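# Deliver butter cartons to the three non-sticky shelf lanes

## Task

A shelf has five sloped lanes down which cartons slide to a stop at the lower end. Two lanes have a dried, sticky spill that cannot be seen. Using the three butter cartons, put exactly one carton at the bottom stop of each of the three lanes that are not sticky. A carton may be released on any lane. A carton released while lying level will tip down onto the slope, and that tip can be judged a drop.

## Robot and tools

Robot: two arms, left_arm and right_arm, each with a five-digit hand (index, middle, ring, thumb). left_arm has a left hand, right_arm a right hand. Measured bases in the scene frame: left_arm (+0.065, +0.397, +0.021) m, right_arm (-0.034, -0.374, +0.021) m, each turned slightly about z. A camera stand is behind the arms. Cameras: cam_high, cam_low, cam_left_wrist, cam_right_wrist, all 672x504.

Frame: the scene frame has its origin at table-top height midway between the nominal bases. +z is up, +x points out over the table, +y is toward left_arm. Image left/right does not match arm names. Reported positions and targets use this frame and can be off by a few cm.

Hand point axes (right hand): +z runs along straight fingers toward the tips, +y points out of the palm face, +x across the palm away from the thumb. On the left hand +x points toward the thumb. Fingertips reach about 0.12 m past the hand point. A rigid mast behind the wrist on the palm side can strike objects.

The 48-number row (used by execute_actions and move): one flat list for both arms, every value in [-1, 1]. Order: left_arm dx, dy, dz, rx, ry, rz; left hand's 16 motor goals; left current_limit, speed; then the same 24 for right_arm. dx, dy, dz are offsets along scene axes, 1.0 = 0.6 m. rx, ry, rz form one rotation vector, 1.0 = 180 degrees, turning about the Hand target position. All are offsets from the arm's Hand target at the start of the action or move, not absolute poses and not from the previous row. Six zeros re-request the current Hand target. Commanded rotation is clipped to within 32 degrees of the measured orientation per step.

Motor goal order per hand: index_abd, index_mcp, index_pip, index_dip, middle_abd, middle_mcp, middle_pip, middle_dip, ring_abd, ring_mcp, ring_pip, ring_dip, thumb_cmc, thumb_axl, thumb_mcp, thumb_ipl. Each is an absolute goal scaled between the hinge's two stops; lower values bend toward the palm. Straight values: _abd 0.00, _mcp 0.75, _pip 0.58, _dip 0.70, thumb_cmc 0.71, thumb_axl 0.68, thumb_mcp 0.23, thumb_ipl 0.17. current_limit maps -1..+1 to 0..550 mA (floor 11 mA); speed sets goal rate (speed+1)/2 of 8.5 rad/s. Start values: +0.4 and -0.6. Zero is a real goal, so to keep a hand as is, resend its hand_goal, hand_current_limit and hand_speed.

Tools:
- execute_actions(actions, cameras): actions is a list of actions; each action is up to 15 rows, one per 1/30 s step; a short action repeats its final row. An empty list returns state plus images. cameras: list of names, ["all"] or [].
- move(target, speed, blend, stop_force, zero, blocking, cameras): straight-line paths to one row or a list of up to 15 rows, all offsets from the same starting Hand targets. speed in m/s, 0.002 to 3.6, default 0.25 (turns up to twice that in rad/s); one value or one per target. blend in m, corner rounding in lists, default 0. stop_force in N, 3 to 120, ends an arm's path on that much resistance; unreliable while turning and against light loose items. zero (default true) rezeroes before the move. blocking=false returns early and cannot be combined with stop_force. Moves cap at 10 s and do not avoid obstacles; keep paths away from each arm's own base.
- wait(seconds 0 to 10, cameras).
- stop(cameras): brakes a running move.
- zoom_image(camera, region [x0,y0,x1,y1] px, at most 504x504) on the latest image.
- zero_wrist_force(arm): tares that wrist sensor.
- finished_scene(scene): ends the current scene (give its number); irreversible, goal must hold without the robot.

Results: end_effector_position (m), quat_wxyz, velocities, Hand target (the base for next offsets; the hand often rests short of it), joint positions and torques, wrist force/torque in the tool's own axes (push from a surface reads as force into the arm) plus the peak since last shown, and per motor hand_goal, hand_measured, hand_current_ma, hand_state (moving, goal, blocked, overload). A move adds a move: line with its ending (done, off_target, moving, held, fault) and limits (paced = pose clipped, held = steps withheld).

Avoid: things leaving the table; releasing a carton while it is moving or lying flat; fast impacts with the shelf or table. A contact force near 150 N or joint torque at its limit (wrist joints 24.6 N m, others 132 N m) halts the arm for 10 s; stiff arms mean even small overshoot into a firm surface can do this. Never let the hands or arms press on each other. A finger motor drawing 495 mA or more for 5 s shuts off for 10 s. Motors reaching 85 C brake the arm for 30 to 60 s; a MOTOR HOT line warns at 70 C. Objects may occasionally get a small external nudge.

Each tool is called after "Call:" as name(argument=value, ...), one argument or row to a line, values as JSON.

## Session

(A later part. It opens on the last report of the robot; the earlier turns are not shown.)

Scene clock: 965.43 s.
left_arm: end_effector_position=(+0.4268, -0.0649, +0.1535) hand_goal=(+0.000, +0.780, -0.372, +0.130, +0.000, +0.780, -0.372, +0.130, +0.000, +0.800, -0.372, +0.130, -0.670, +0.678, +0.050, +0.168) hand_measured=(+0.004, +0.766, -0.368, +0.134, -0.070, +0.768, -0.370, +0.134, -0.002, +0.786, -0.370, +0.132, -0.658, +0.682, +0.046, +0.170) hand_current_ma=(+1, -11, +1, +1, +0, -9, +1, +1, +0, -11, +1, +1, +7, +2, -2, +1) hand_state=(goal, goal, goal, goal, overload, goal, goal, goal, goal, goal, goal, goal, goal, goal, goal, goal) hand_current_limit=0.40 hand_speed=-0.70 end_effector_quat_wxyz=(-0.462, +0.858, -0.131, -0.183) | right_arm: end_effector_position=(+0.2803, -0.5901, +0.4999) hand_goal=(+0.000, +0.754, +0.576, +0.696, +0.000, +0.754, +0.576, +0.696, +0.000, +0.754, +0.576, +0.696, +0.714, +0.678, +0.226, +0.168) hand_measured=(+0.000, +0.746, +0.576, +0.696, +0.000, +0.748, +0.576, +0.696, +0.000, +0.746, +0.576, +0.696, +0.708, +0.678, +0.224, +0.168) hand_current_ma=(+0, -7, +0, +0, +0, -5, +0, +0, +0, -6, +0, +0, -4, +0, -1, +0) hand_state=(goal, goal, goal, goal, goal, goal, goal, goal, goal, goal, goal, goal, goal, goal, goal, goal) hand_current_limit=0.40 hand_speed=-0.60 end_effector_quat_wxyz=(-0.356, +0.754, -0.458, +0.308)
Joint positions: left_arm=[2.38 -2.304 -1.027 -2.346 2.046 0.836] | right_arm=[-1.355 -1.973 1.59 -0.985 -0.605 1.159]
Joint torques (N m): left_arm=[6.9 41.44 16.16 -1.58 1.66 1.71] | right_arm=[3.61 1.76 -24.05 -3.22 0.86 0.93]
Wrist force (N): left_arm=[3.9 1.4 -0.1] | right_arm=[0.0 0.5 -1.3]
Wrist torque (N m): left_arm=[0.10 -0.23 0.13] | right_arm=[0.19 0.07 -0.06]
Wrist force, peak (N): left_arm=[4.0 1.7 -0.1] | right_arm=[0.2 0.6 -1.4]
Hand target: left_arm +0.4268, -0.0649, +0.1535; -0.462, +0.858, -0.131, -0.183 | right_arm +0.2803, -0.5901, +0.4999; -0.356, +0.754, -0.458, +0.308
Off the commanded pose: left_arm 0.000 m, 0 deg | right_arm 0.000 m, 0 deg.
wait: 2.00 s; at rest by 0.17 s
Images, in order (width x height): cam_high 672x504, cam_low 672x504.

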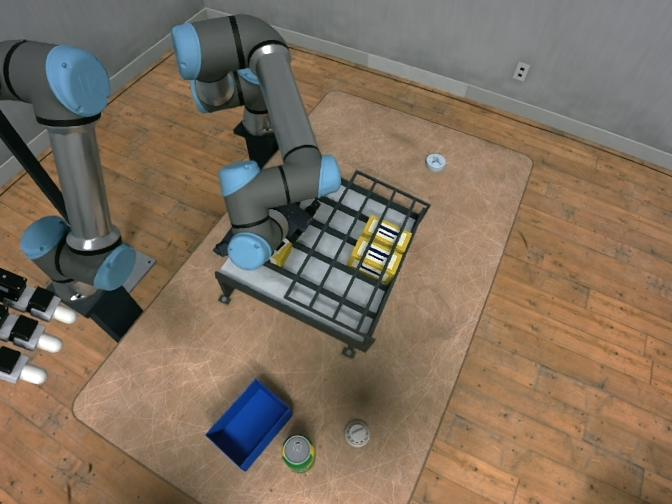

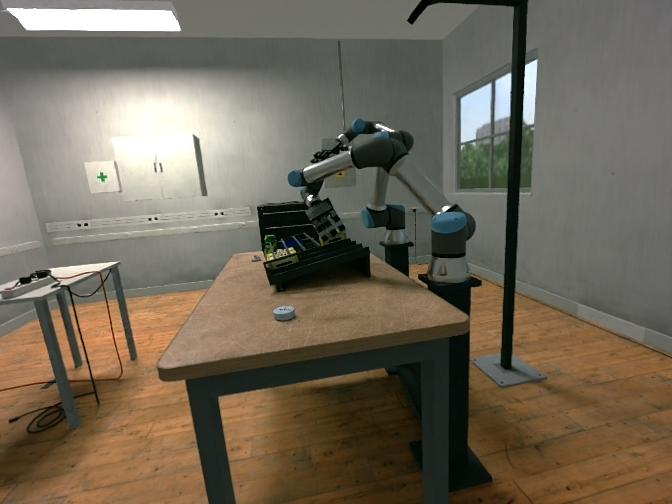

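Call:
move(
  target=[
    [0,0,0.09,0,0,0,0,0.78,-0.372,0.13,0,0.78,-0.372,0.13,0,0.8,-0.372,0.13,-0.67,0.677,0.05,0.168,0.4,-0.7,0,0,0,0,0,0,0,0.754,0.576,0.696,0,0.754,0.576,0.696,0,0.754,0.576,0.696,0.714,0.678,0.226,0.168,0.4,-0.6],
    [-0.028,0,0.09,0.003,-0.0495,0,0,0.78,-0.372,0.13,0,0.78,-0.372,0.13,0,0.8,-0.372,0.13,-0.67,0.677,0.05,0.168,0.4,-0.7,0,0,0,0,0,0,0,0.754,0.576,0.696,0,0.754,0.576,0.696,0,0.754,0.576,0.696,0.714,0.678,0.226,0.168,0.4,-0.6],
    [-0.028,0,0.002,0.003,-0.0495,0,0,0.78,-0.372,0.13,0,0.78,-0.372,0.13,0,0.8,-0.372,0.13,-0.67,0.677,0.05,0.168,0.4,-0.7,0,0,0,0,0,0,0,0.754,0.576,0.696,0,0.754,0.576,0.696,0,0.754,0.576,0.696,0.714,0.678,0.226,0.168,0.4,-0.6],
  ],
  speed=[0.12, 0.2, 0.08],
  blend=0.005,
  cameras=["cam_low"],
)

Call:
zoom_image(
  camera="cam_low",
  region=[290, 205, 370, 275],
)

Call:
move(
  target=[0,0,0,0,0,0,0,0.40,-0.372,0.13,0,0.40,-0.372,0.13,0,0.8,-0.372,0.13,-0.67,0.677,-0.42,0.168,0.5,-0.85,0,0,0,0,0,0,0,0.754,0.576,0.696,0,0.754,0.576,0.696,0,0.754,0.576,0.696,0.714,0.678,0.226,0.168,0.4,-0.6],
  speed=0.1,
  cameras=["cam_low"],
)

Call:
zoom_image(
  camera="cam_low",
  region=[290, 205, 370, 275],
)

Scene clock: 988.70 s.
left_arm: end_effector_position=(+0.4100, -0.0649, +0.1546) hand_goal=(+0.000, +0.780, -0.372, +0.130, +0.000, +0.780, -0.372, +0.130, +0.000, +0.800, -0.372, +0.130, -0.670, +0.678, +0.050, +0.168) hand_measured=(+0.004, +0.766, -0.368, +0.134, -0.070, +0.768, -0.370, +0.134, -0.002, +0.786, -0.370, +0.132, -0.662, +0.682, +0.046, +0.170) hand_current_ma=(+1, -10, +1, +1, +0, -8, +1, +1, +0, -11, +1, +1, +4, +1, -2, +1) hand_state=(goal, goal, goal, goal, overload, goal, goal, goal, goal, goal, goal, goal, goal, goal, goal, goal) hand_current_limit=0.40 hand_speed=-0.70 end_effector_quat_wxyz=(-0.475, +0.867, -0.094, -0.117) | right_arm: end_effector_position=(+0.2803, -0.5901, +0.4999) hand_goal=(+0.000, +0.754, +0.576, +0.696, +0.000, +0.754, +0.576, +0.696, +0.000, +0.754, +0.576, +0.696, +0.714, +0.678, +0.226, +0.168) hand_measured=(+0.000, +0.746, +0.576, +0.696, +0.000, +0.748, +0.576, +0.696, +0.000, +0.746, +0.576, +0.696, +0.708, +0.678, +0.224, +0.168) hand_current_ma=(+0, -7, +0, +0, +0, -5, +0, +0, +0, -6, +0, +0, -4, +0, -1, +0) hand_state=(goal, goal, goal, goal, goal, goal, goal, goal, goal, goal, goal, goal, goal, goal, goal, goal) hand_current_limit=0.40 hand_speed=-0.60 end_effector_quat_wxyz=(-0.356, +0.754, -0.458, +0.308)
Joint positions: left_arm=[2.33 -2.231 -1.141 -2.272 2.076 0.694] | right_arm=[-1.355 -1.973 1.59 -0.985 -0.605 1.159]
Joint torques (N m): left_arm=[8.02 55.58 33.08 -1.66 -1.6 -1.48] | right_arm=[4.38 1.98 -24 -3.16 1.06 0.84]
Wrist force (N): left_arm=[3.6 2.3 -0.1] | right_arm=[-0.1 0.6 -1.1]
Wrist torque (N m): left_arm=[0.23 -0.26 -0.09] | right_arm=[0.17 0.07 -0.06]
Wrist force, peak (N): left_arm=[4.2 3.2 0.9] | right_arm=[-0.1 0.7 -1.5]
Hand target: left_arm +0.4100, -0.0649, +0.1547; -0.475, +0.867, -0.094, -0.116 | right_arm +0.2803, -0.5901, +0.4999; -0.356, +0.754, -0.458, +0.308
Off the commanded pose: left_arm 0.000 m, 0 deg | right_arm 0.000 m, 0 deg.
move: done
Images, in order (width x height): cam_low 672x504.

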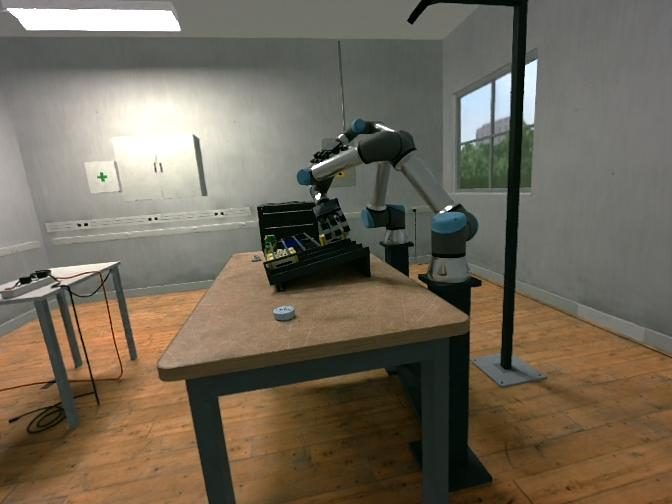

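Scaled by 6.300.

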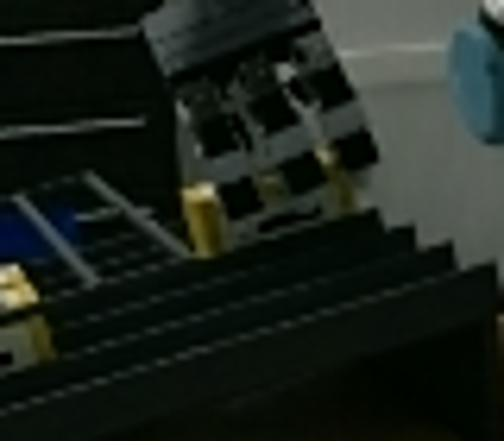

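Scene clock: 989.63 s.
left_arm: end_effector_position=(+0.4100, -0.0649, +0.1547) hand_goal=(+0.000, +0.400, -0.372, +0.130, +0.000, +0.400, -0.372, +0.130, +0.000, +0.800, -0.372, +0.130, -0.670, +0.678, -0.420, +0.168) hand_measured=(+0.004, +0.536, -0.354, +0.128, -0.070, +0.492, -0.358, +0.132, -0.002, +0.786, -0.370, +0.132, -0.664, +0.680, -0.030, +0.196) hand_current_ma=(+1, +411, +13, +0, +0, +220, +10, +0, +0, -11, +1, +1, +3, +1, +412, +46) hand_state=(goal, blocked, goal, goal, overload, blocked, goal, goal, goal, goal, goal, goal, goal, goal, blocked, blocked) hand_current_limit=0.50 hand_speed=-0.85 end_effector_quat_wxyz=(-0.475, +0.867, -0.094, -0.116) | right_arm: end_effector_position=(+0.2803, -0.5901, +0.4999) hand_goal=(+0.000, +0.754, +0.576, +0.696, +0.000, +0.754, +0.576, +0.696, +0.000, +0.754, +0.576, +0.696, +0.714, +0.678, +0.226, +0.168) hand_measured=(+0.000, +0.746, +0.576, +0.696, +0.000, +0.748, +0.576, +0.696, +0.000, +0.746, +0.576, +0.696, +0.708, +0.678, +0.224, +0.168) hand_current_ma=(+0, -7, +0, +0, +0, -5, +0, +0, +0, -6, +0, +0, -4, +0, -1, +0) hand_state=(goal, goal, goal, goal, goal, goal, goal, goal, goal, goal, goal, goal, goal, goal, goal, goal) hand_current_limit=0.40 hand_speed=-0.60 end_effector_quat_wxyz=(-0.356, +0.754, -0.458, +0.308)
Joint positions: left_arm=[2.33 -2.231 -1.141 -2.272 2.076 0.694] | right_arm=[-1.355 -1.973 1.59 -0.985 -0.605 1.159]
Joint torques (N m): left_arm=[4.72 51.3 27.19 2.23 -0.13 -1.55] | right_arm=[4.11 2.54 -24.68 -2.87 0.93 1.02]
Wrist force (N): left_arm=[4.4 -5.4 0.7] | right_arm=[0.0 0.5 -1.1]
Wrist torque (N m): left_arm=[0.18 -0.23 -0.12] | right_arm=[0.17 0.06 -0.05]
Wrist force, peak (N): left_arm=[4.5 -5.3 0.9] | right_arm=[0.1 0.7 -1.4]
Hand target: left_arm +0.4100, -0.0649, +0.1547; -0.475, +0.867, -0.094, -0.116 | right_arm +0.2803, -0.5901, +0.4999; -0.356, +0.754, -0.458, +0.308
Off the commanded pose: left_arm 0.000 m, 0 deg | right_arm 0.000 m, 0 deg.
move: done
Images, in order (width x height): cam_low 672x504.

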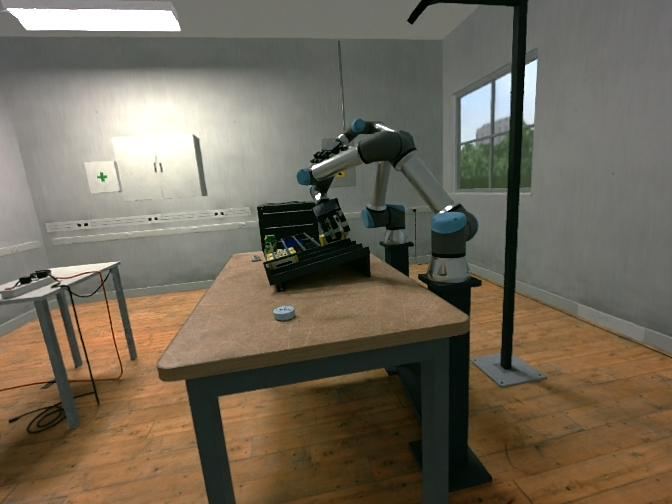

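Scaled by 6.300.

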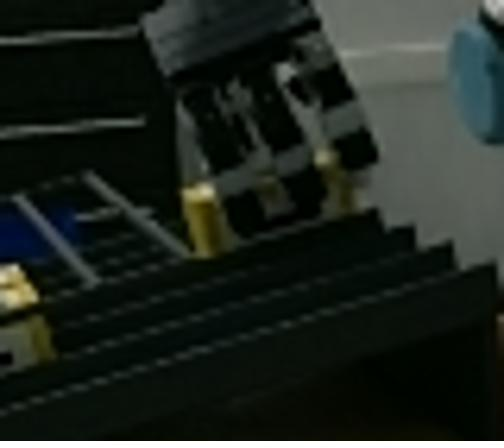

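Call:
move(
  target=[
    [0,0,0.1,0,0,0,0,0.40,-0.372,0.13,0,0.40,-0.372,0.13,0,0.8,-0.372,0.13,-0.67,0.677,-0.42,0.168,0.5,-0.85,0,0,0,0,0,0,0,0.754,0.576,0.696,0,0.754,0.576,0.696,0,0.754,0.576,0.696,0.714,0.678,0.226,0.168,0.4,-0.6],
    [0.0167,-0.14,0.075,0,0,0,0,0.40,-0.372,0.13,0,0.40,-0.372,0.13,0,0.8,-0.372,0.13,-0.67,0.677,-0.42,0.168,0.5,-0.85,0,0,0,0,0,0,0,0.754,0.576,0.696,0,0.754,0.576,0.696,0,0.754,0.576,0.696,0.714,0.678,0.226,0.168,0.4,-0.6],
  ],
  speed=[0.1, 0.15],
  blend=0.02,
  cameras=["cam_high","cam_low"],
)

Call:
zoom_image(
  camera="cam_high",
  region=[205, 205, 305, 305],
)

Call:
zoom_image(
  camera="cam_low",
  region=[290, 205, 370, 275],
)

Scene clock: 1002.27 s.
left_arm: end_effector_position=(+0.4200, -0.1489, +0.1997) hand_goal=(+0.000, +0.400, -0.372, +0.130, +0.000, +0.400, -0.372, +0.130, +0.000, +0.800, -0.372, +0.130, -0.670, +0.678, -0.420, +0.168) hand_measured=(+0.004, +0.512, -0.326, +0.152, -0.054, +0.466, -0.336, +0.152, -0.002, +0.786, -0.370, +0.132, -0.654, +0.680, -0.034, +0.202) hand_current_ma=(+1, +304, +63, +18, +0, +124, +43, +20, +0, -11, +1, +1, +12, +1, +412, +62) hand_state=(goal, blocked, blocked, blocked, overload, blocked, blocked, blocked, goal, goal, goal, goal, goal, goal, blocked, blocked) hand_current_limit=0.50 hand_speed=-0.85 end_effector_quat_wxyz=(-0.475, +0.867, -0.094, -0.116) | right_arm: end_effector_position=(+0.2803, -0.5901, +0.4999) hand_goal=(+0.000, +0.754, +0.576, +0.696, +0.000, +0.754, +0.576, +0.696, +0.000, +0.754, +0.576, +0.696, +0.714, +0.678, +0.226, +0.168) hand_measured=(+0.000, +0.746, +0.576, +0.696, +0.000, +0.748, +0.576, +0.696, +0.000, +0.746, +0.576, +0.696, +0.708, +0.678, +0.224, +0.168) hand_current_ma=(+0, -7, +0, +0, +0, -5, +0, +0, +0, -6, +0, +0, -4, +0, -1, +0) hand_state=(goal, goal, goal, goal, goal, goal, goal, goal, goal, goal, goal, goal, goal, goal, goal, goal) hand_current_limit=0.40 hand_speed=-0.60 end_effector_quat_wxyz=(-0.356, +0.754, -0.458, +0.308)
Joint positions: left_arm=[2.267 -2.466 -0.607 -2.59 2.025 0.652] | right_arm=[-1.355 -1.973 1.59 -0.985 -0.605 1.159]
Joint torques (N m): left_arm=[8.15 56.2 26.56 0.96 3.08 2.56] | right_arm=[3.86 2.08 -25.34 -3.1 1.07 0.9]
Wrist force (N): left_arm=[5.1 7.5 2.3] | right_arm=[0.1 0.4 -1.3]
Wrist torque (N m): left_arm=[0.58 -0.25 0.01] | right_arm=[0.17 0.06 -0.05]
Wrist force, peak (N): left_arm=[5.4 9.6 0.9] | right_arm=[0.2 0.5 -1.6]
Hand target: left_arm +0.4200, -0.1489, +0.1997; -0.475, +0.867, -0.094, -0.116 | right_arm +0.2803, -0.5901, +0.4999; -0.356, +0.754, -0.458, +0.308
Off the commanded pose: left_arm 0.000 m, 0 deg | right_arm 0.000 m, 0 deg.
move: done
Images, in order (width x height): cam_high 672x504, cam_low 672x504.

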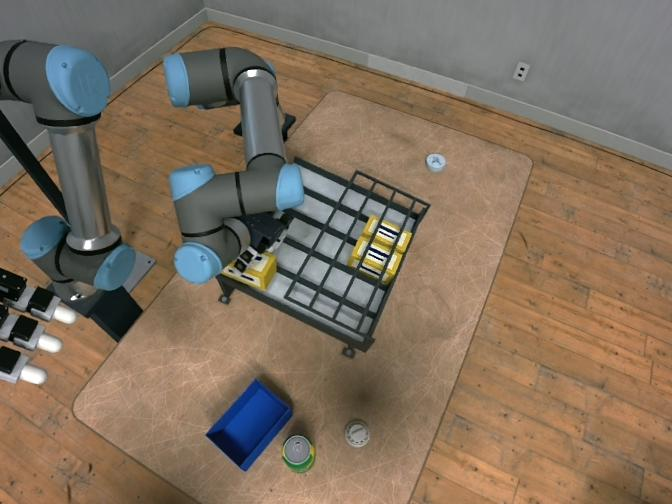

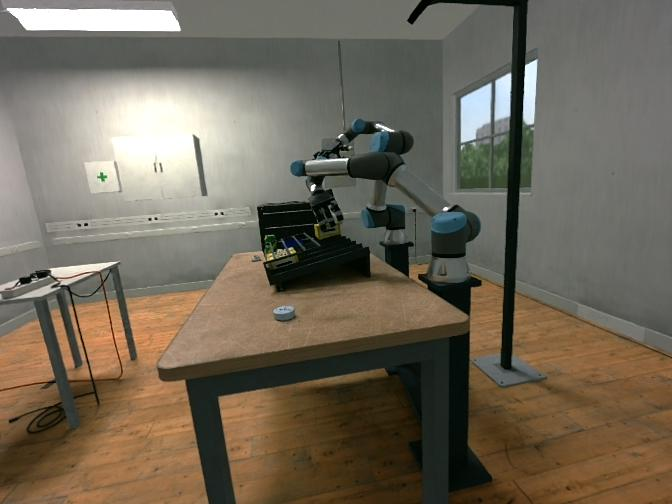

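Scaled by 5.040.

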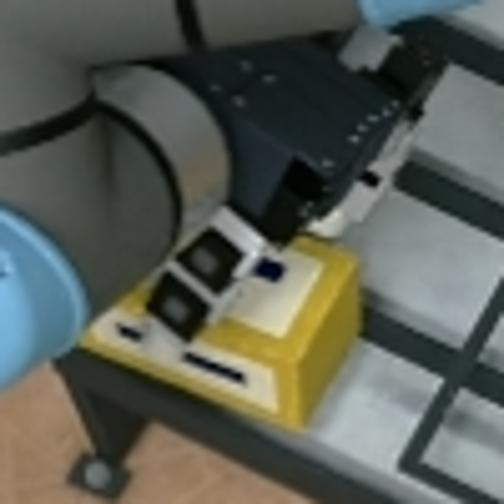

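Scaled by 6.300.

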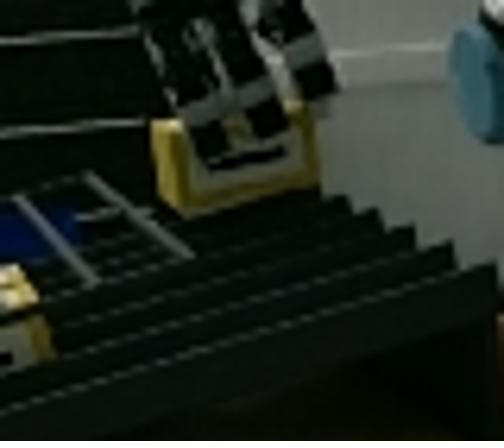

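Call:
move(
  target=[0.007,0.033,-0.02,-0.003,0.0248,0,0,0.40,-0.372,0.13,0,0.40,-0.372,0.13,0,0.8,-0.372,0.13,-0.67,0.677,-0.42,0.168,0.5,-0.85,0,0,0,0,0,0,0,0.754,0.576,0.696,0,0.754,0.576,0.696,0,0.754,0.576,0.696,0.714,0.678,0.226,0.168,0.4,-0.6],
  speed=0.12,
  cameras=["cam_high","cam_low"],
)

Call:
zoom_image(
  camera="cam_high",
  region=[205, 205, 305, 305],
)

Call:
zoom_image(
  camera="cam_low",
  region=[290, 205, 370, 275],
)

Scene clock: 1025.40 s.
left_arm: end_effector_position=(+0.4243, -0.1291, +0.1878) hand_goal=(+0.000, +0.400, -0.372, +0.130, +0.000, +0.400, -0.372, +0.130, +0.000, +0.800, -0.372, +0.130, -0.670, +0.678, -0.420, +0.168) hand_measured=(+0.004, +0.512, -0.326, +0.152, -0.054, +0.466, -0.336, +0.152, -0.002, +0.786, -0.370, +0.132, -0.652, +0.680, -0.034, +0.202) hand_current_ma=(+1, +304, +63, +18, +0, +124, +43, +20, +0, -11, +1, +1, +13, +1, +412, +62) hand_state=(goal, blocked, blocked, blocked, overload, blocked, blocked, blocked, goal, goal, goal, goal, goal, goal, blocked, blocked) hand_current_limit=0.50 hand_speed=-0.85 end_effector_quat_wxyz=(-0.466, +0.864, -0.113, -0.150) | right_arm: end_effector_position=(+0.2803, -0.5901, +0.4999) hand_goal=(+0.000, +0.754, +0.576, +0.696, +0.000, +0.754, +0.576, +0.696, +0.000, +0.754, +0.576, +0.696, +0.714, +0.678, +0.226, +0.168) hand_measured=(+0.000, +0.746, +0.576, +0.696, +0.000, +0.748, +0.576, +0.696, +0.000, +0.746, +0.576, +0.696, +0.708, +0.678, +0.224, +0.168) hand_current_ma=(+0, -7, +0, +0, +0, -5, +0, +0, +0, -6, +0, +0, -4, +0, -1, +0) hand_state=(goal, goal, goal, goal, goal, goal, goal, goal, goal, goal, goal, goal, goal, goal, goal, goal) hand_current_limit=0.40 hand_speed=-0.60 end_effector_quat_wxyz=(-0.356, +0.754, -0.458, +0.308)
Joint positions: left_arm=[2.304 -2.43 -0.706 -2.533 2.017 0.736] | right_arm=[-1.355 -1.973 1.59 -0.985 -0.605 1.159]
Joint torques (N m): left_arm=[-8.24 47.64 35.13 -1.99 1.05 -2.12] | right_arm=[3.75 3.01 -25.35 -3.05 0.94 1.05]
Wrist force (N): left_arm=[5.5 6.9 2.4] | right_arm=[0.2 0.6 -1.3]
Wrist torque (N m): left_arm=[0.48 -0.26 -0.03] | right_arm=[0.19 0.04 -0.04]
Wrist force, peak (N): left_arm=[5.3 7.7 2.4] | right_arm=[0.0 0.8 -1.5]
Hand target: left_arm +0.4242, -0.1291, +0.1877; -0.467, +0.864, -0.113, -0.150 | right_arm +0.2803, -0.5901, +0.4999; -0.356, +0.754, -0.458, +0.308
Off the commanded pose: left_arm 0.000 m, 0 deg | right_arm 0.000 m, 0 deg.
move: done
Images, in order (width x height): cam_high 672x504, cam_low 672x504.

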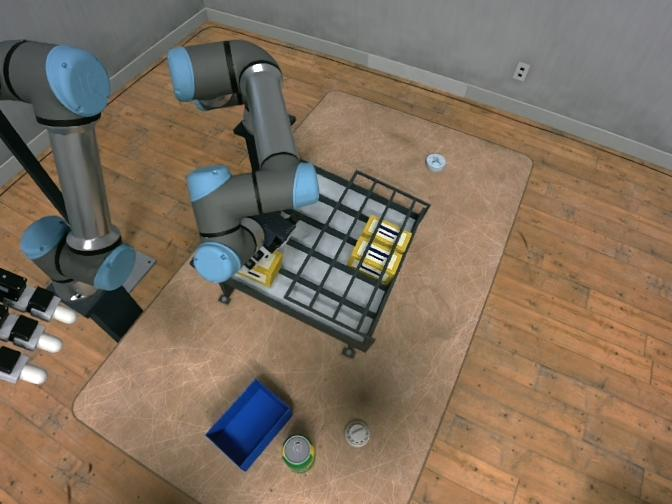

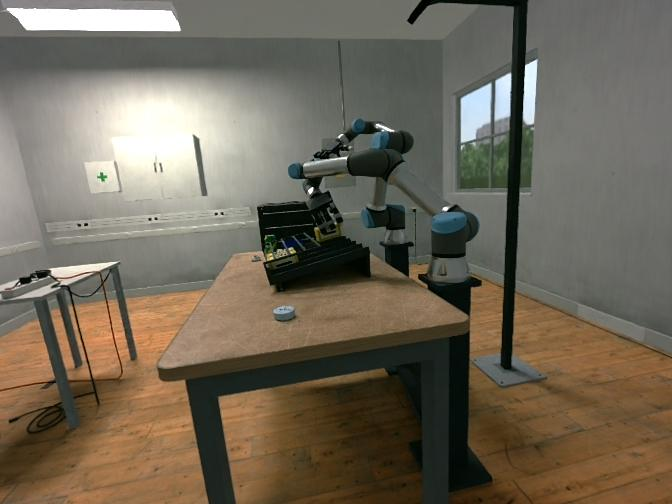

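Scaled by 5.040.

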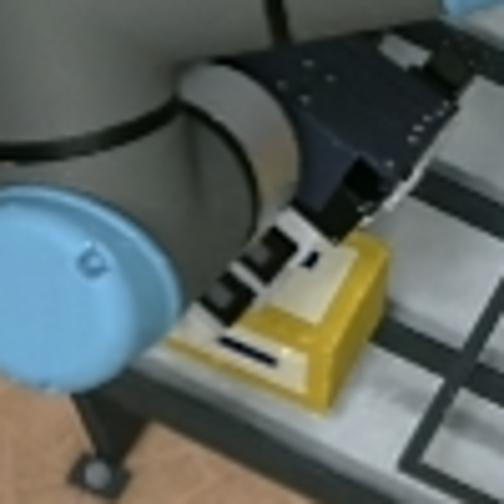

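Scaled by 6.300.

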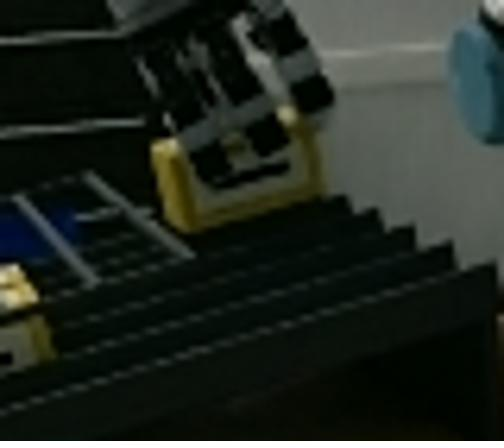

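Call:
move(
  target=[0,0.0083,-0.075,0,0,0,0,0.40,-0.372,0.13,0,0.40,-0.372,0.13,0,0.8,-0.372,0.13,-0.67,0.677,-0.42,0.168,0.5,-0.85,0,0,0,0,0,0,0,0.754,0.576,0.696,0,0.754,0.576,0.696,0,0.754,0.576,0.696,0.714,0.678,0.226,0.168,0.4,-0.6],
  speed=0.03,
  stop_force=5,
  cameras=["cam_high","cam_low"],
)

Call:
zoom_image(
  camera="cam_high",
  region=[205, 205, 305, 305],
)

Call:
zoom_image(
  camera="cam_low",
  region=[290, 205, 370, 275],
)

Scene clock: 1045.70 s.
left_arm: end_effector_position=(+0.4241, -0.1287, +0.1830) hand_goal=(+0.000, +0.400, -0.372, +0.130, +0.000, +0.400, -0.372, +0.130, +0.000, +0.800, -0.372, +0.130, -0.670, +0.678, -0.420, +0.168) hand_measured=(+0.004, +0.502, -0.324, +0.152, -0.054, +0.458, -0.332, +0.154, -0.002, +0.786, -0.370, +0.132, -0.654, +0.680, -0.034, +0.210) hand_current_ma=(+1, +256, +69, +18, +0, +100, +48, +22, +0, -11, +1, +1, +11, +1, +413, +91) hand_state=(goal, blocked, blocked, blocked, overload, blocked, blocked, blocked, goal, goal, goal, goal, goal, goal, blocked, blocked) hand_current_limit=0.50 hand_speed=-0.85 end_effector_quat_wxyz=(-0.467, +0.864, -0.113, -0.150) | right_arm: end_effector_position=(+0.2803, -0.5901, +0.4999) hand_goal=(+0.000, +0.754, +0.576, +0.696, +0.000, +0.754, +0.576, +0.696, +0.000, +0.754, +0.576, +0.696, +0.714, +0.678, +0.226, +0.168) hand_measured=(+0.000, +0.746, +0.576, +0.696, +0.000, +0.748, +0.576, +0.696, +0.000, +0.746, +0.576, +0.696, +0.708, +0.678, +0.224, +0.168) hand_current_ma=(+0, -7, +0, +0, +0, -5, +0, +0, +0, -6, +0, +0, -4, +0, -1, +0) hand_state=(goal, goal, goal, goal, goal, goal, goal, goal, goal, goal, goal, goal, goal, goal, goal, goal) hand_current_limit=0.40 hand_speed=-0.60 end_effector_quat_wxyz=(-0.356, +0.754, -0.458, +0.308)
Joint positions: left_arm=[2.304 -2.429 -0.72 -2.52 2.017 0.736] | right_arm=[-1.355 -1.973 1.59 -0.985 -0.605 1.159]
Joint torques (N m): left_arm=[-9.68 47.53 13.25 1.35 -1.23 -2.33] | right_arm=[4.13 4.14 -26.8 -3.13 0.92 0.93]
Wrist force (N): left_arm=[5.6 7.0 2.2] | right_arm=[-0.2 0.7 -1.2]
Wrist torque (N m): left_arm=[0.48 -0.28 -0.05] | right_arm=[0.21 0.09 -0.07]
Wrist force, peak (N): left_arm=[5.9 7.7 2.4] | right_arm=[0.0 0.8 -1.5]
Hand target: left_arm +0.4241, -0.1287, +0.1830; -0.467, +0.864, -0.113, -0.150 (not the last commanded pose) | right_arm +0.2803, -0.5901, +0.4999; -0.356, +0.754, -0.458, +0.308
Off the commanded pose: left_arm 0.041 m, 0 deg | right_arm 0.000 m, 0 deg.
move: contact (left_arm)
Images, in order (width x height): cam_high 672x504, cam_low 672x504.

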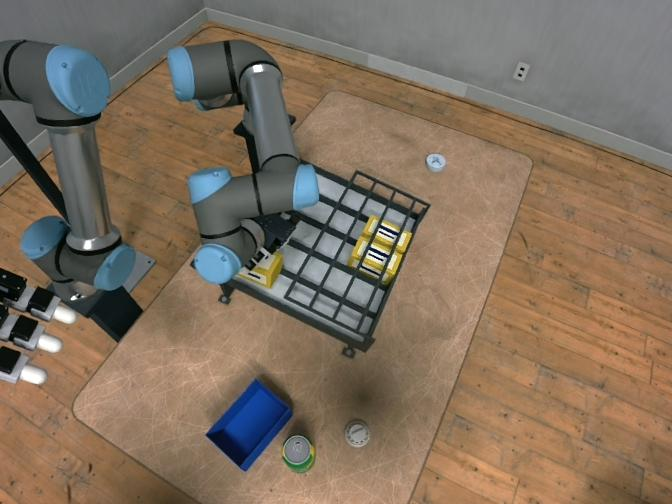

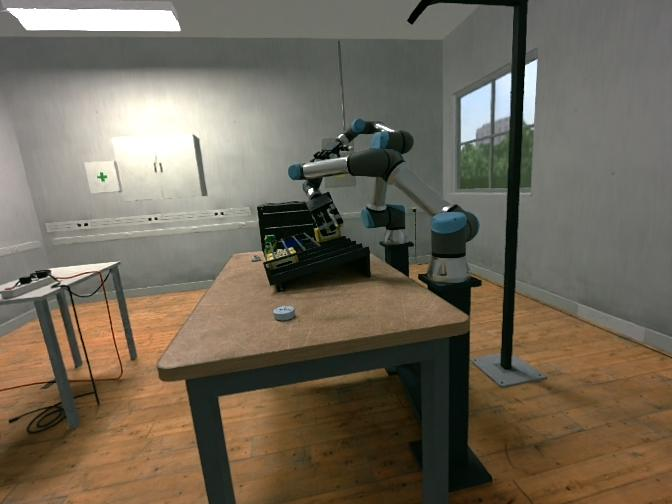

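Scaled by 5.040.

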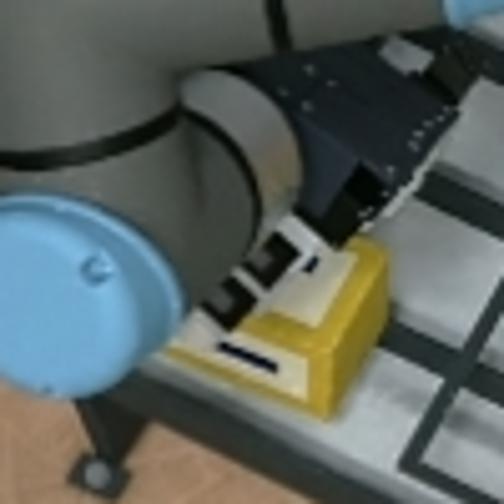

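Scaled by 6.300.

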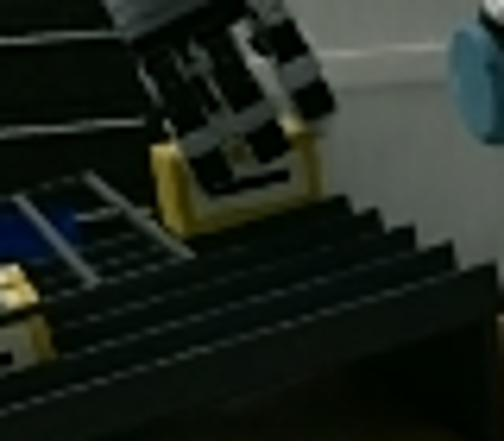

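Call:
move(
  target=[
    [0,0,0.015,0,0,0,0,0.40,-0.372,0.13,0,0.40,-0.372,0.13,0,0.8,-0.372,0.13,-0.67,0.677,-0.42,0.168,0.5,-0.85,0,0,0,0,0,0,0,0.754,0.576,0.696,0,0.754,0.576,0.696,0,0.754,0.576,0.696,0.714,0.678,0.226,0.168,0.4,-0.6],
    [0,-0.0155,0.015,0,0,0,0,0.40,-0.372,0.13,0,0.40,-0.372,0.13,0,0.8,-0.372,0.13,-0.67,0.677,-0.42,0.168,0.5,-0.85,0,0,0,0,0,0,0,0.754,0.576,0.696,0,0.754,0.576,0.696,0,0.754,0.576,0.696,0.714,0.678,0.226,0.168,0.4,-0.6],
  ],
  speed=0.06,
)

Call:
move(
  target=[0,0,-0.085,0,0,0,0,0.40,-0.372,0.13,0,0.40,-0.372,0.13,0,0.8,-0.372,0.13,-0.67,0.677,-0.42,0.168,0.5,-0.85,0,0,0,0,0,0,0,0.754,0.576,0.696,0,0.754,0.576,0.696,0,0.754,0.576,0.696,0.714,0.678,0.226,0.168,0.4,-0.6],
  speed=0.03,
  stop_force=5,
  cameras=["cam_high","cam_low"],
)

Call:
zoom_image(
  camera="cam_high",
  region=[205, 205, 305, 305],
)

Call:
zoom_image(
  camera="cam_low",
  region=[290, 205, 370, 275],
)

Scene clock: 1074.83 s.
left_arm: end_effector_position=(+0.4241, -0.1381, +0.1920) hand_goal=(+0.000, +0.400, -0.372, +0.130, +0.000, +0.400, -0.372, +0.130, +0.000, +0.800, -0.372, +0.130, -0.670, +0.678, -0.420, +0.168) hand_measured=(+0.004, +0.502, -0.322, +0.152, -0.054, +0.458, -0.332, +0.154, -0.002, +0.786, -0.370, +0.132, -0.654, +0.680, -0.034, +0.210) hand_current_ma=(+1, +256, +71, +19, +0, +100, +48, +22, +0, -11, +1, +1, +12, +1, +413, +91) hand_state=(goal, blocked, blocked, blocked, overload, blocked, blocked, blocked, goal, goal, goal, goal, goal, goal, blocked, blocked) hand_current_limit=0.50 hand_speed=-0.85 end_effector_quat_wxyz=(-0.467, +0.864, -0.113, -0.150) | right_arm: end_effector_position=(+0.2803, -0.5901, +0.4999) hand_goal=(+0.000, +0.754, +0.576, +0.696, +0.000, +0.754, +0.576, +0.696, +0.000, +0.754, +0.576, +0.696, +0.714, +0.678, +0.226, +0.168) hand_measured=(+0.000, +0.746, +0.576, +0.696, +0.000, +0.748, +0.576, +0.696, +0.000, +0.746, +0.576, +0.696, +0.708, +0.678, +0.224, +0.168) hand_current_ma=(+0, -7, +0, +0, +0, -5, +0, +0, +0, -6, +0, +0, -4, +0, -1, +0) hand_state=(goal, goal, goal, goal, goal, goal, goal, goal, goal, goal, goal, goal, goal, goal, goal, goal) hand_current_limit=0.40 hand_speed=-0.60 end_effector_quat_wxyz=(-0.356, +0.754, -0.458, +0.308)
Joint positions: left_arm=[2.297 -2.461 -0.639 -2.571 2.011 0.731] | right_arm=[-1.355 -1.973 1.59 -0.985 -0.605 1.159]
Joint torques (N m): left_arm=[8.12 64.11 16.52 1.27 2.42 1.33] | right_arm=[4.46 5.52 -26.63 -3.27 1.1 0.88]
Wrist force (N): left_arm=[5.3 7.0 2.5] | right_arm=[0.1 0.5 -1.5]
Wrist torque (N m): left_arm=[0.53 -0.26 -0.05] | right_arm=[0.21 0.05 -0.05]
Wrist force, peak (N): left_arm=[5.6 8.1 1.7] | right_arm=[0.0 0.6 -1.7]
Hand target: left_arm +0.4241, -0.1380, +0.1920; -0.467, +0.864, -0.113, -0.150 | right_arm +0.2803, -0.5901, +0.4999; -0.356, +0.754, -0.458, +0.308
Off the commanded pose: left_arm 0.000 m, 0 deg | right_arm 0.000 m, 0 deg.
move: done

Scene clock: 1077.03 s.
left_arm: end_effector_position=(+0.4241, -0.1380, +0.1587) hand_goal=(+0.000, +0.400, -0.372, +0.130, +0.000, +0.400, -0.372, +0.130, +0.000, +0.800, -0.372, +0.130, -0.670, +0.678, -0.420, +0.168) hand_measured=(+0.004, +0.502, -0.322, +0.154, -0.054, +0.458, -0.350, +0.134, -0.002, +0.786, -0.370, +0.132, -0.642, +0.684, -0.034, +0.216) hand_current_ma=(+1, +255, +74, +21, +0, +100, +19, +1, +0, -11, +1, +1, +31, +4, +413, +110) hand_state=(goal, blocked, blocked, blocked, overload, blocked, blocked, goal, goal, goal, goal, goal, blocked, goal, blocked, blocked) hand_current_limit=0.50 hand_speed=-0.85 end_effector_quat_wxyz=(-0.467, +0.864, -0.113, -0.150) | right_arm: end_effector_position=(+0.2803, -0.5901, +0.4999) hand_goal=(+0.000, +0.754, +0.576, +0.696, +0.000, +0.754, +0.576, +0.696, +0.000, +0.754, +0.576, +0.696, +0.714, +0.678, +0.226, +0.168) hand_measured=(+0.000, +0.746, +0.576, +0.696, +0.000, +0.748, +0.576, +0.696, +0.000, +0.746, +0.576, +0.696, +0.708, +0.678, +0.224, +0.168) hand_current_ma=(+0, -7, +0, +0, +0, -5, +0, +0, +0, -6, +0, +0, -4, +0, -1, +0) hand_state=(goal, goal, goal, goal, goal, goal, goal, goal, goal, goal, goal, goal, goal, goal, goal, goal) hand_current_limit=0.40 hand_speed=-0.60 end_effector_quat_wxyz=(-0.356, +0.754, -0.458, +0.308)
Joint positions: left_arm=[2.297 -2.461 -0.724 -2.487 2.011 0.731] | right_arm=[-1.355 -1.973 1.59 -0.985 -0.605 1.159]
Joint torques (N m): left_arm=[7.2 64.97 29.58 1.72 2.11 2.4] | right_arm=[3.53 5.16 -26.93 -3.08 0.93 0.78]
Wrist force (N): left_arm=[5.2 5.1 2.0] | right_arm=[-0.2 0.6 -1.2]
Wrist torque (N m): left_arm=[0.40 -0.28 0.08] | right_arm=[0.18 0.09 -0.07]
Wrist force, peak (N): left_arm=[5.6 7.3 2.5] | right_arm=[0.2 0.8 -1.4]
Hand target: left_arm +0.4241, -0.1380, +0.1587; -0.467, +0.864, -0.113, -0.150 (not the last commanded pose) | right_arm +0.2803, -0.5901, +0.4999; -0.356, +0.754, -0.458, +0.308
Off the commanded pose: left_arm 0.018 m, 0 deg | right_arm 0.000 m, 0 deg.
move: contact (left_arm)
Images, in order (width x height): cam_high 672x504, cam_low 672x504.

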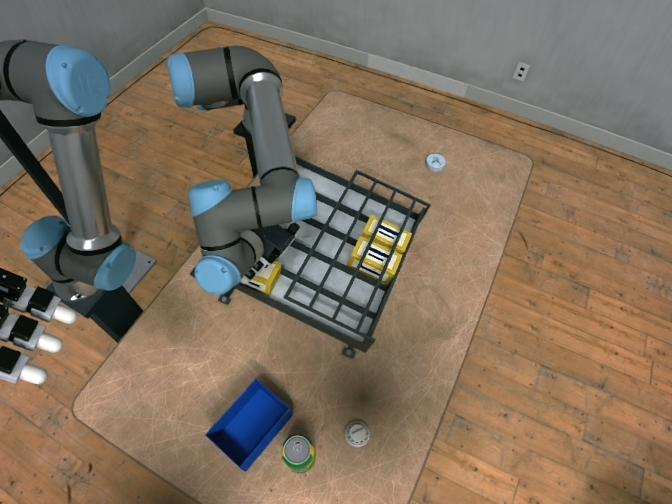

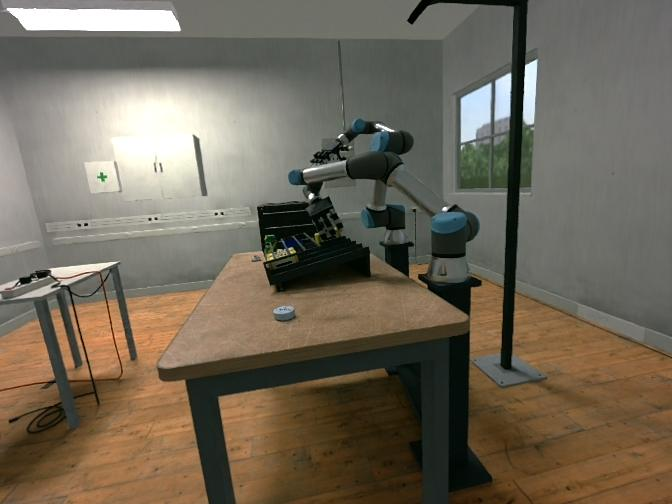

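Scaled by 5.040.

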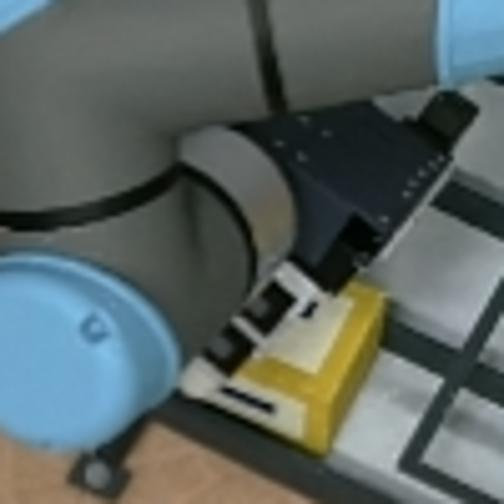

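Scaled by 6.300.

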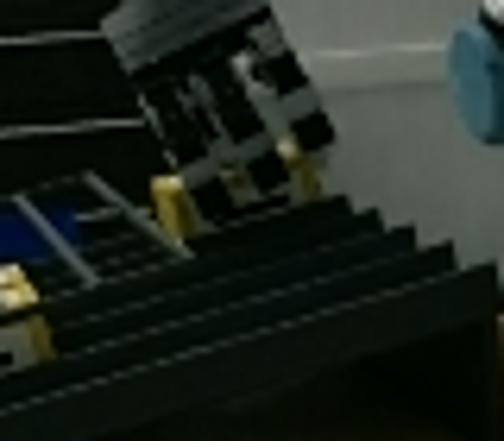

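Call:
move(
  target=[0,0,0,0,0,0,0,0.65,-0.372,0.13,0,0.65,-0.372,0.13,0,0.8,-0.372,0.13,-0.67,0.677,0.05,0.168,0.4,-0.93,0,0,0,0,0,0,0,0.754,0.576,0.696,0,0.754,0.576,0.696,0,0.754,0.576,0.696,0.714,0.678,0.226,0.168,0.4,-0.6],
  speed=0.1,
)

Call:
move(
  target=[0,0,0,0,0,0,0,0.78,-0.372,0.13,0,0.78,-0.372,0.13,0,0.8,-0.372,0.13,-0.67,0.677,0.05,0.168,0.4,-0.7,0,0,0,0,0,0,0,0.754,0.576,0.696,0,0.754,0.576,0.696,0,0.754,0.576,0.696,0.714,0.678,0.226,0.168,0.4,-0.6],
  speed=0.1,
)

Call:
wait(
  seconds=3,
  cameras=["cam_high","cam_low"],
)

Call:
zoom_image(
  camera="cam_high",
  region=[225, 170, 435, 360],
)

Scene clock: 1099.50 s.
left_arm: end_effector_position=(+0.4241, -0.1380, +0.1587) hand_goal=(+0.000, +0.650, -0.372, +0.130, +0.000, +0.650, -0.372, +0.130, +0.000, +0.800, -0.372, +0.130, -0.670, +0.678, +0.050, +0.168) hand_measured=(+0.004, +0.636, -0.368, +0.134, -0.054, +0.638, -0.368, +0.134, -0.002, +0.786, -0.370, +0.132, -0.660, +0.682, +0.046, +0.170) hand_current_ma=(+1, -10, +1, +1, +0, -8, +1, +1, +0, -11, +1, +1, +6, +1, -2, +1) hand_state=(goal, goal, goal, goal, overload, goal, goal, goal, goal, goal, goal, goal, goal, goal, goal, goal) hand_current_limit=0.40 hand_speed=-0.93 end_effector_quat_wxyz=(-0.467, +0.864, -0.113, -0.150) | right_arm: end_effector_position=(+0.2803, -0.5901, +0.4999) hand_goal=(+0.000, +0.754, +0.576, +0.696, +0.000, +0.754, +0.576, +0.696, +0.000, +0.754, +0.576, +0.696, +0.714, +0.678, +0.226, +0.168) hand_measured=(+0.000, +0.746, +0.576, +0.696, +0.000, +0.748, +0.576, +0.696, +0.000, +0.746, +0.576, +0.696, +0.708, +0.678, +0.224, +0.168) hand_current_ma=(+0, -7, +0, +0, +0, -5, +0, +0, +0, -6, +0, +0, -4, +0, -1, +0) hand_state=(goal, goal, goal, goal, goal, goal, goal, goal, goal, goal, goal, goal, goal, goal, goal, goal) hand_current_limit=0.40 hand_speed=-0.60 end_effector_quat_wxyz=(-0.356, +0.754, -0.458, +0.308)
Joint positions: left_arm=[2.297 -2.461 -0.724 -2.487 2.011 0.731] | right_arm=[-1.355 -1.973 1.59 -0.985 -0.605 1.159]
Joint torques (N m): left_arm=[2.45 60.36 19.74 0.61 -0.55 0.38] | right_arm=[3.62 5.61 -26.75 -2.9 0.94 0.82]
Wrist force (N): left_arm=[3.9 2.3 0.1] | right_arm=[0.1 0.7 -1.2]
Wrist torque (N m): left_arm=[0.17 -0.23 0.09] | right_arm=[0.21 0.06 -0.05]
Wrist force, peak (N): left_arm=[5.3 5.4 2.0] | right_arm=[0.1 0.7 -1.6]
Hand target: left_arm +0.4241, -0.1380, +0.1587; -0.467, +0.864, -0.113, -0.150 | right_arm +0.2803, -0.5901, +0.4999; -0.356, +0.754, -0.458, +0.308
Off the commanded pose: left_arm 0.000 m, 0 deg | right_arm 0.000 m, 0 deg.
move: done

Scene clock: 1100.00 s.
left_arm: end_effector_position=(+0.4241, -0.1380, +0.1587) hand_goal=(+0.000, +0.780, -0.372, +0.130, +0.000, +0.780, -0.372, +0.130, +0.000, +0.800, -0.372, +0.130, -0.670, +0.678, +0.050, +0.168) hand_measured=(+0.004, +0.766, -0.368, +0.134, -0.054, +0.766, -0.368, +0.134, -0.002, +0.786, -0.370, +0.132, -0.660, +0.682, +0.046, +0.170) hand_current_ma=(+1, -11, +1, +1, +0, -9, +1, +1, +0, -11, +1, +1, +6, +1, -2, +1) hand_state=(goal, goal, goal, goal, overload, goal, goal, goal, goal, goal, goal, goal, goal, goal, goal, goal) hand_current_limit=0.40 hand_speed=-0.70 end_effector_quat_wxyz=(-0.467, +0.864, -0.113, -0.150) | right_arm: end_effector_position=(+0.2803, -0.5901, +0.4999) hand_goal=(+0.000, +0.754, +0.576, +0.696, +0.000, +0.754, +0.576, +0.696, +0.000, +0.754, +0.576, +0.696, +0.714, +0.678, +0.226, +0.168) hand_measured=(+0.000, +0.746, +0.576, +0.696, +0.000, +0.748, +0.576, +0.696, +0.000, +0.746, +0.576, +0.696, +0.708, +0.678, +0.224, +0.168) hand_current_ma=(+0, -7, +0, +0, +0, -5, +0, +0, +0, -6, +0, +0, -4, +0, -1, +0) hand_state=(goal, goal, goal, goal, goal, goal, goal, goal, goal, goal, goal, goal, goal, goal, goal, goal) hand_current_limit=0.40 hand_speed=-0.60 end_effector_quat_wxyz=(-0.356, +0.754, -0.458, +0.308)
Joint positions: left_arm=[2.297 -2.461 -0.724 -2.487 2.011 0.731] | right_arm=[-1.355 -1.973 1.59 -0.985 -0.605 1.159]
Joint torques (N m): left_arm=[2.33 59.21 18.77 0.25 -0.71 0.24] | right_arm=[4.68 5.6 -27.15 -3.04 1.13 0.72]
Wrist force (N): left_arm=[3.8 2.1 -0.2] | right_arm=[0.0 0.5 -1.1]
Wrist torque (N m): left_arm=[0.17 -0.22 0.09] | right_arm=[0.17 0.07 -0.06]
Wrist force, peak (N): left_arm=[3.9 2.5 -0.3] | right_arm=[0.1 0.7 -1.6]
Hand target: left_arm +0.4241, -0.1380, +0.1587; -0.467, +0.864, -0.113, -0.150 | right_arm +0.2803, -0.5901, +0.4999; -0.356, +0.754, -0.458, +0.308
Off the commanded pose: left_arm 0.000 m, 0 deg | right_arm 0.000 m, 0 deg.
move: done

Scene clock: 1103.00 s.
left_arm: end_effector_position=(+0.4241, -0.1380, +0.1587) hand_goal=(+0.000, +0.780, -0.372, +0.130, +0.000, +0.780, -0.372, +0.130, +0.000, +0.800, -0.372, +0.130, -0.670, +0.678, +0.050, +0.168) hand_measured=(+0.004, +0.766, -0.368, +0.134, -0.054, +0.766, -0.368, +0.134, -0.002, +0.786, -0.370, +0.132, -0.660, +0.682, +0.046, +0.170) hand_current_ma=(+1, -11, +1, +1, +0, -9, +1, +1, +0, -11, +1, +1, +6, +1, -2, +1) hand_state=(goal, goal, goal, goal, overload, goal, goal, goal, goal, goal, goal, goal, goal, goal, goal, goal) hand_current_limit=0.40 hand_speed=-0.70 end_effector_quat_wxyz=(-0.467, +0.864, -0.113, -0.150) | right_arm: end_effector_position=(+0.2803, -0.5901, +0.4999) hand_goal=(+0.000, +0.754, +0.576, +0.696, +0.000, +0.754, +0.576, +0.696, +0.000, +0.754, +0.576, +0.696, +0.714, +0.678, +0.226, +0.168) hand_measured=(+0.000, +0.746, +0.576, +0.696, +0.000, +0.748, +0.576, +0.696, +0.000, +0.746, +0.576, +0.696, +0.708, +0.678, +0.224, +0.168) hand_current_ma=(+0, -7, +0, +0, +0, -5, +0, +0, +0, -6, +0, +0, -4, +0, -1, +0) hand_state=(goal, goal, goal, goal, goal, goal, goal, goal, goal, goal, goal, goal, goal, goal, goal, goal) hand_current_limit=0.40 hand_speed=-0.60 end_effector_quat_wxyz=(-0.356, +0.754, -0.458, +0.308)
Joint positions: left_arm=[2.297 -2.461 -0.724 -2.487 2.011 0.731] | right_arm=[-1.355 -1.973 1.59 -0.985 -0.605 1.159]
Joint torques (N m): left_arm=[-0.9 48.22 12.74 -1.72 -0.57 -1.2] | right_arm=[4.25 5.17 -28.09 -3.2 1.02 0.86]
Wrist force (N): left_arm=[3.9 2.0 -0.1] | right_arm=[0.1 0.5 -1.3]
Wrist torque (N m): left_arm=[0.14 -0.23 0.10] | right_arm=[0.19 0.06 -0.05]
Wrist force, peak (N): left_arm=[4.0 2.5 -0.1] | right_arm=[0.2 1.0 -1.3]
Hand target: left_arm +0.4241, -0.1380, +0.1587; -0.467, +0.864, -0.113, -0.150 | right_arm +0.2803, -0.5901, +0.4999; -0.356, +0.754, -0.458, +0.308
Off the commanded pose: left_arm 0.000 m, 0 deg | right_arm 0.000 m, 0 deg.
wait: 3.00 s; at rest by 0.17 s
Images, in order (width x height): cam_high 672x504, cam_low 672x504.

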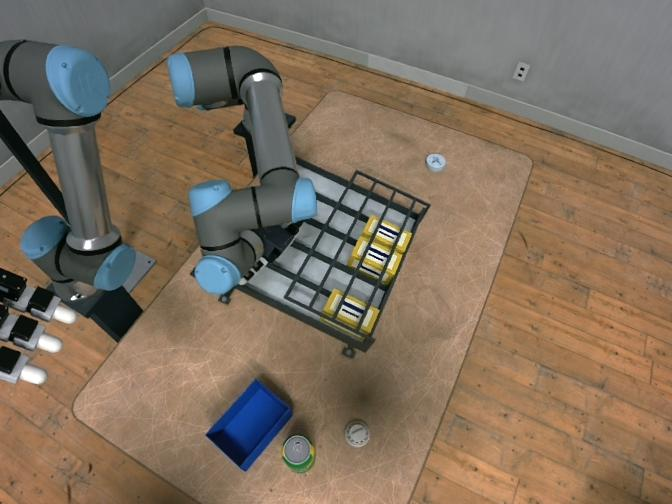

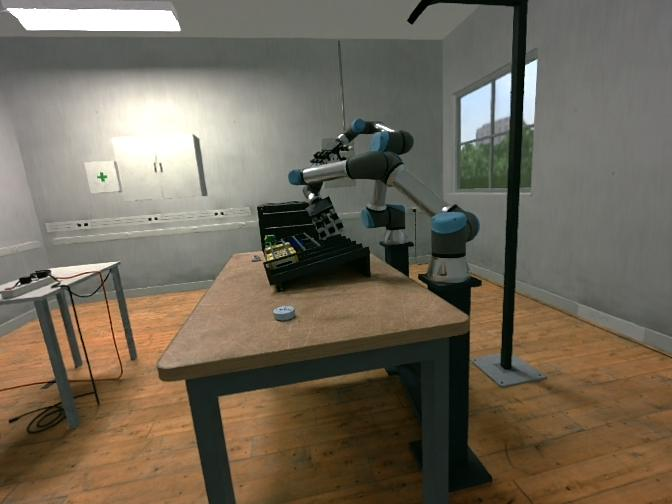

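Scaled by 2.400.

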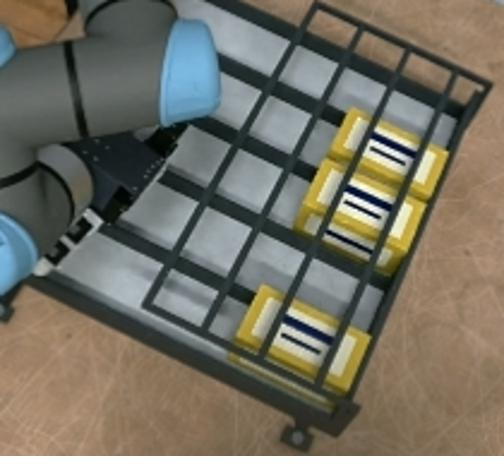

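Call:
finished_scene(
  scene=2,
)

The scene is finished: the task was done.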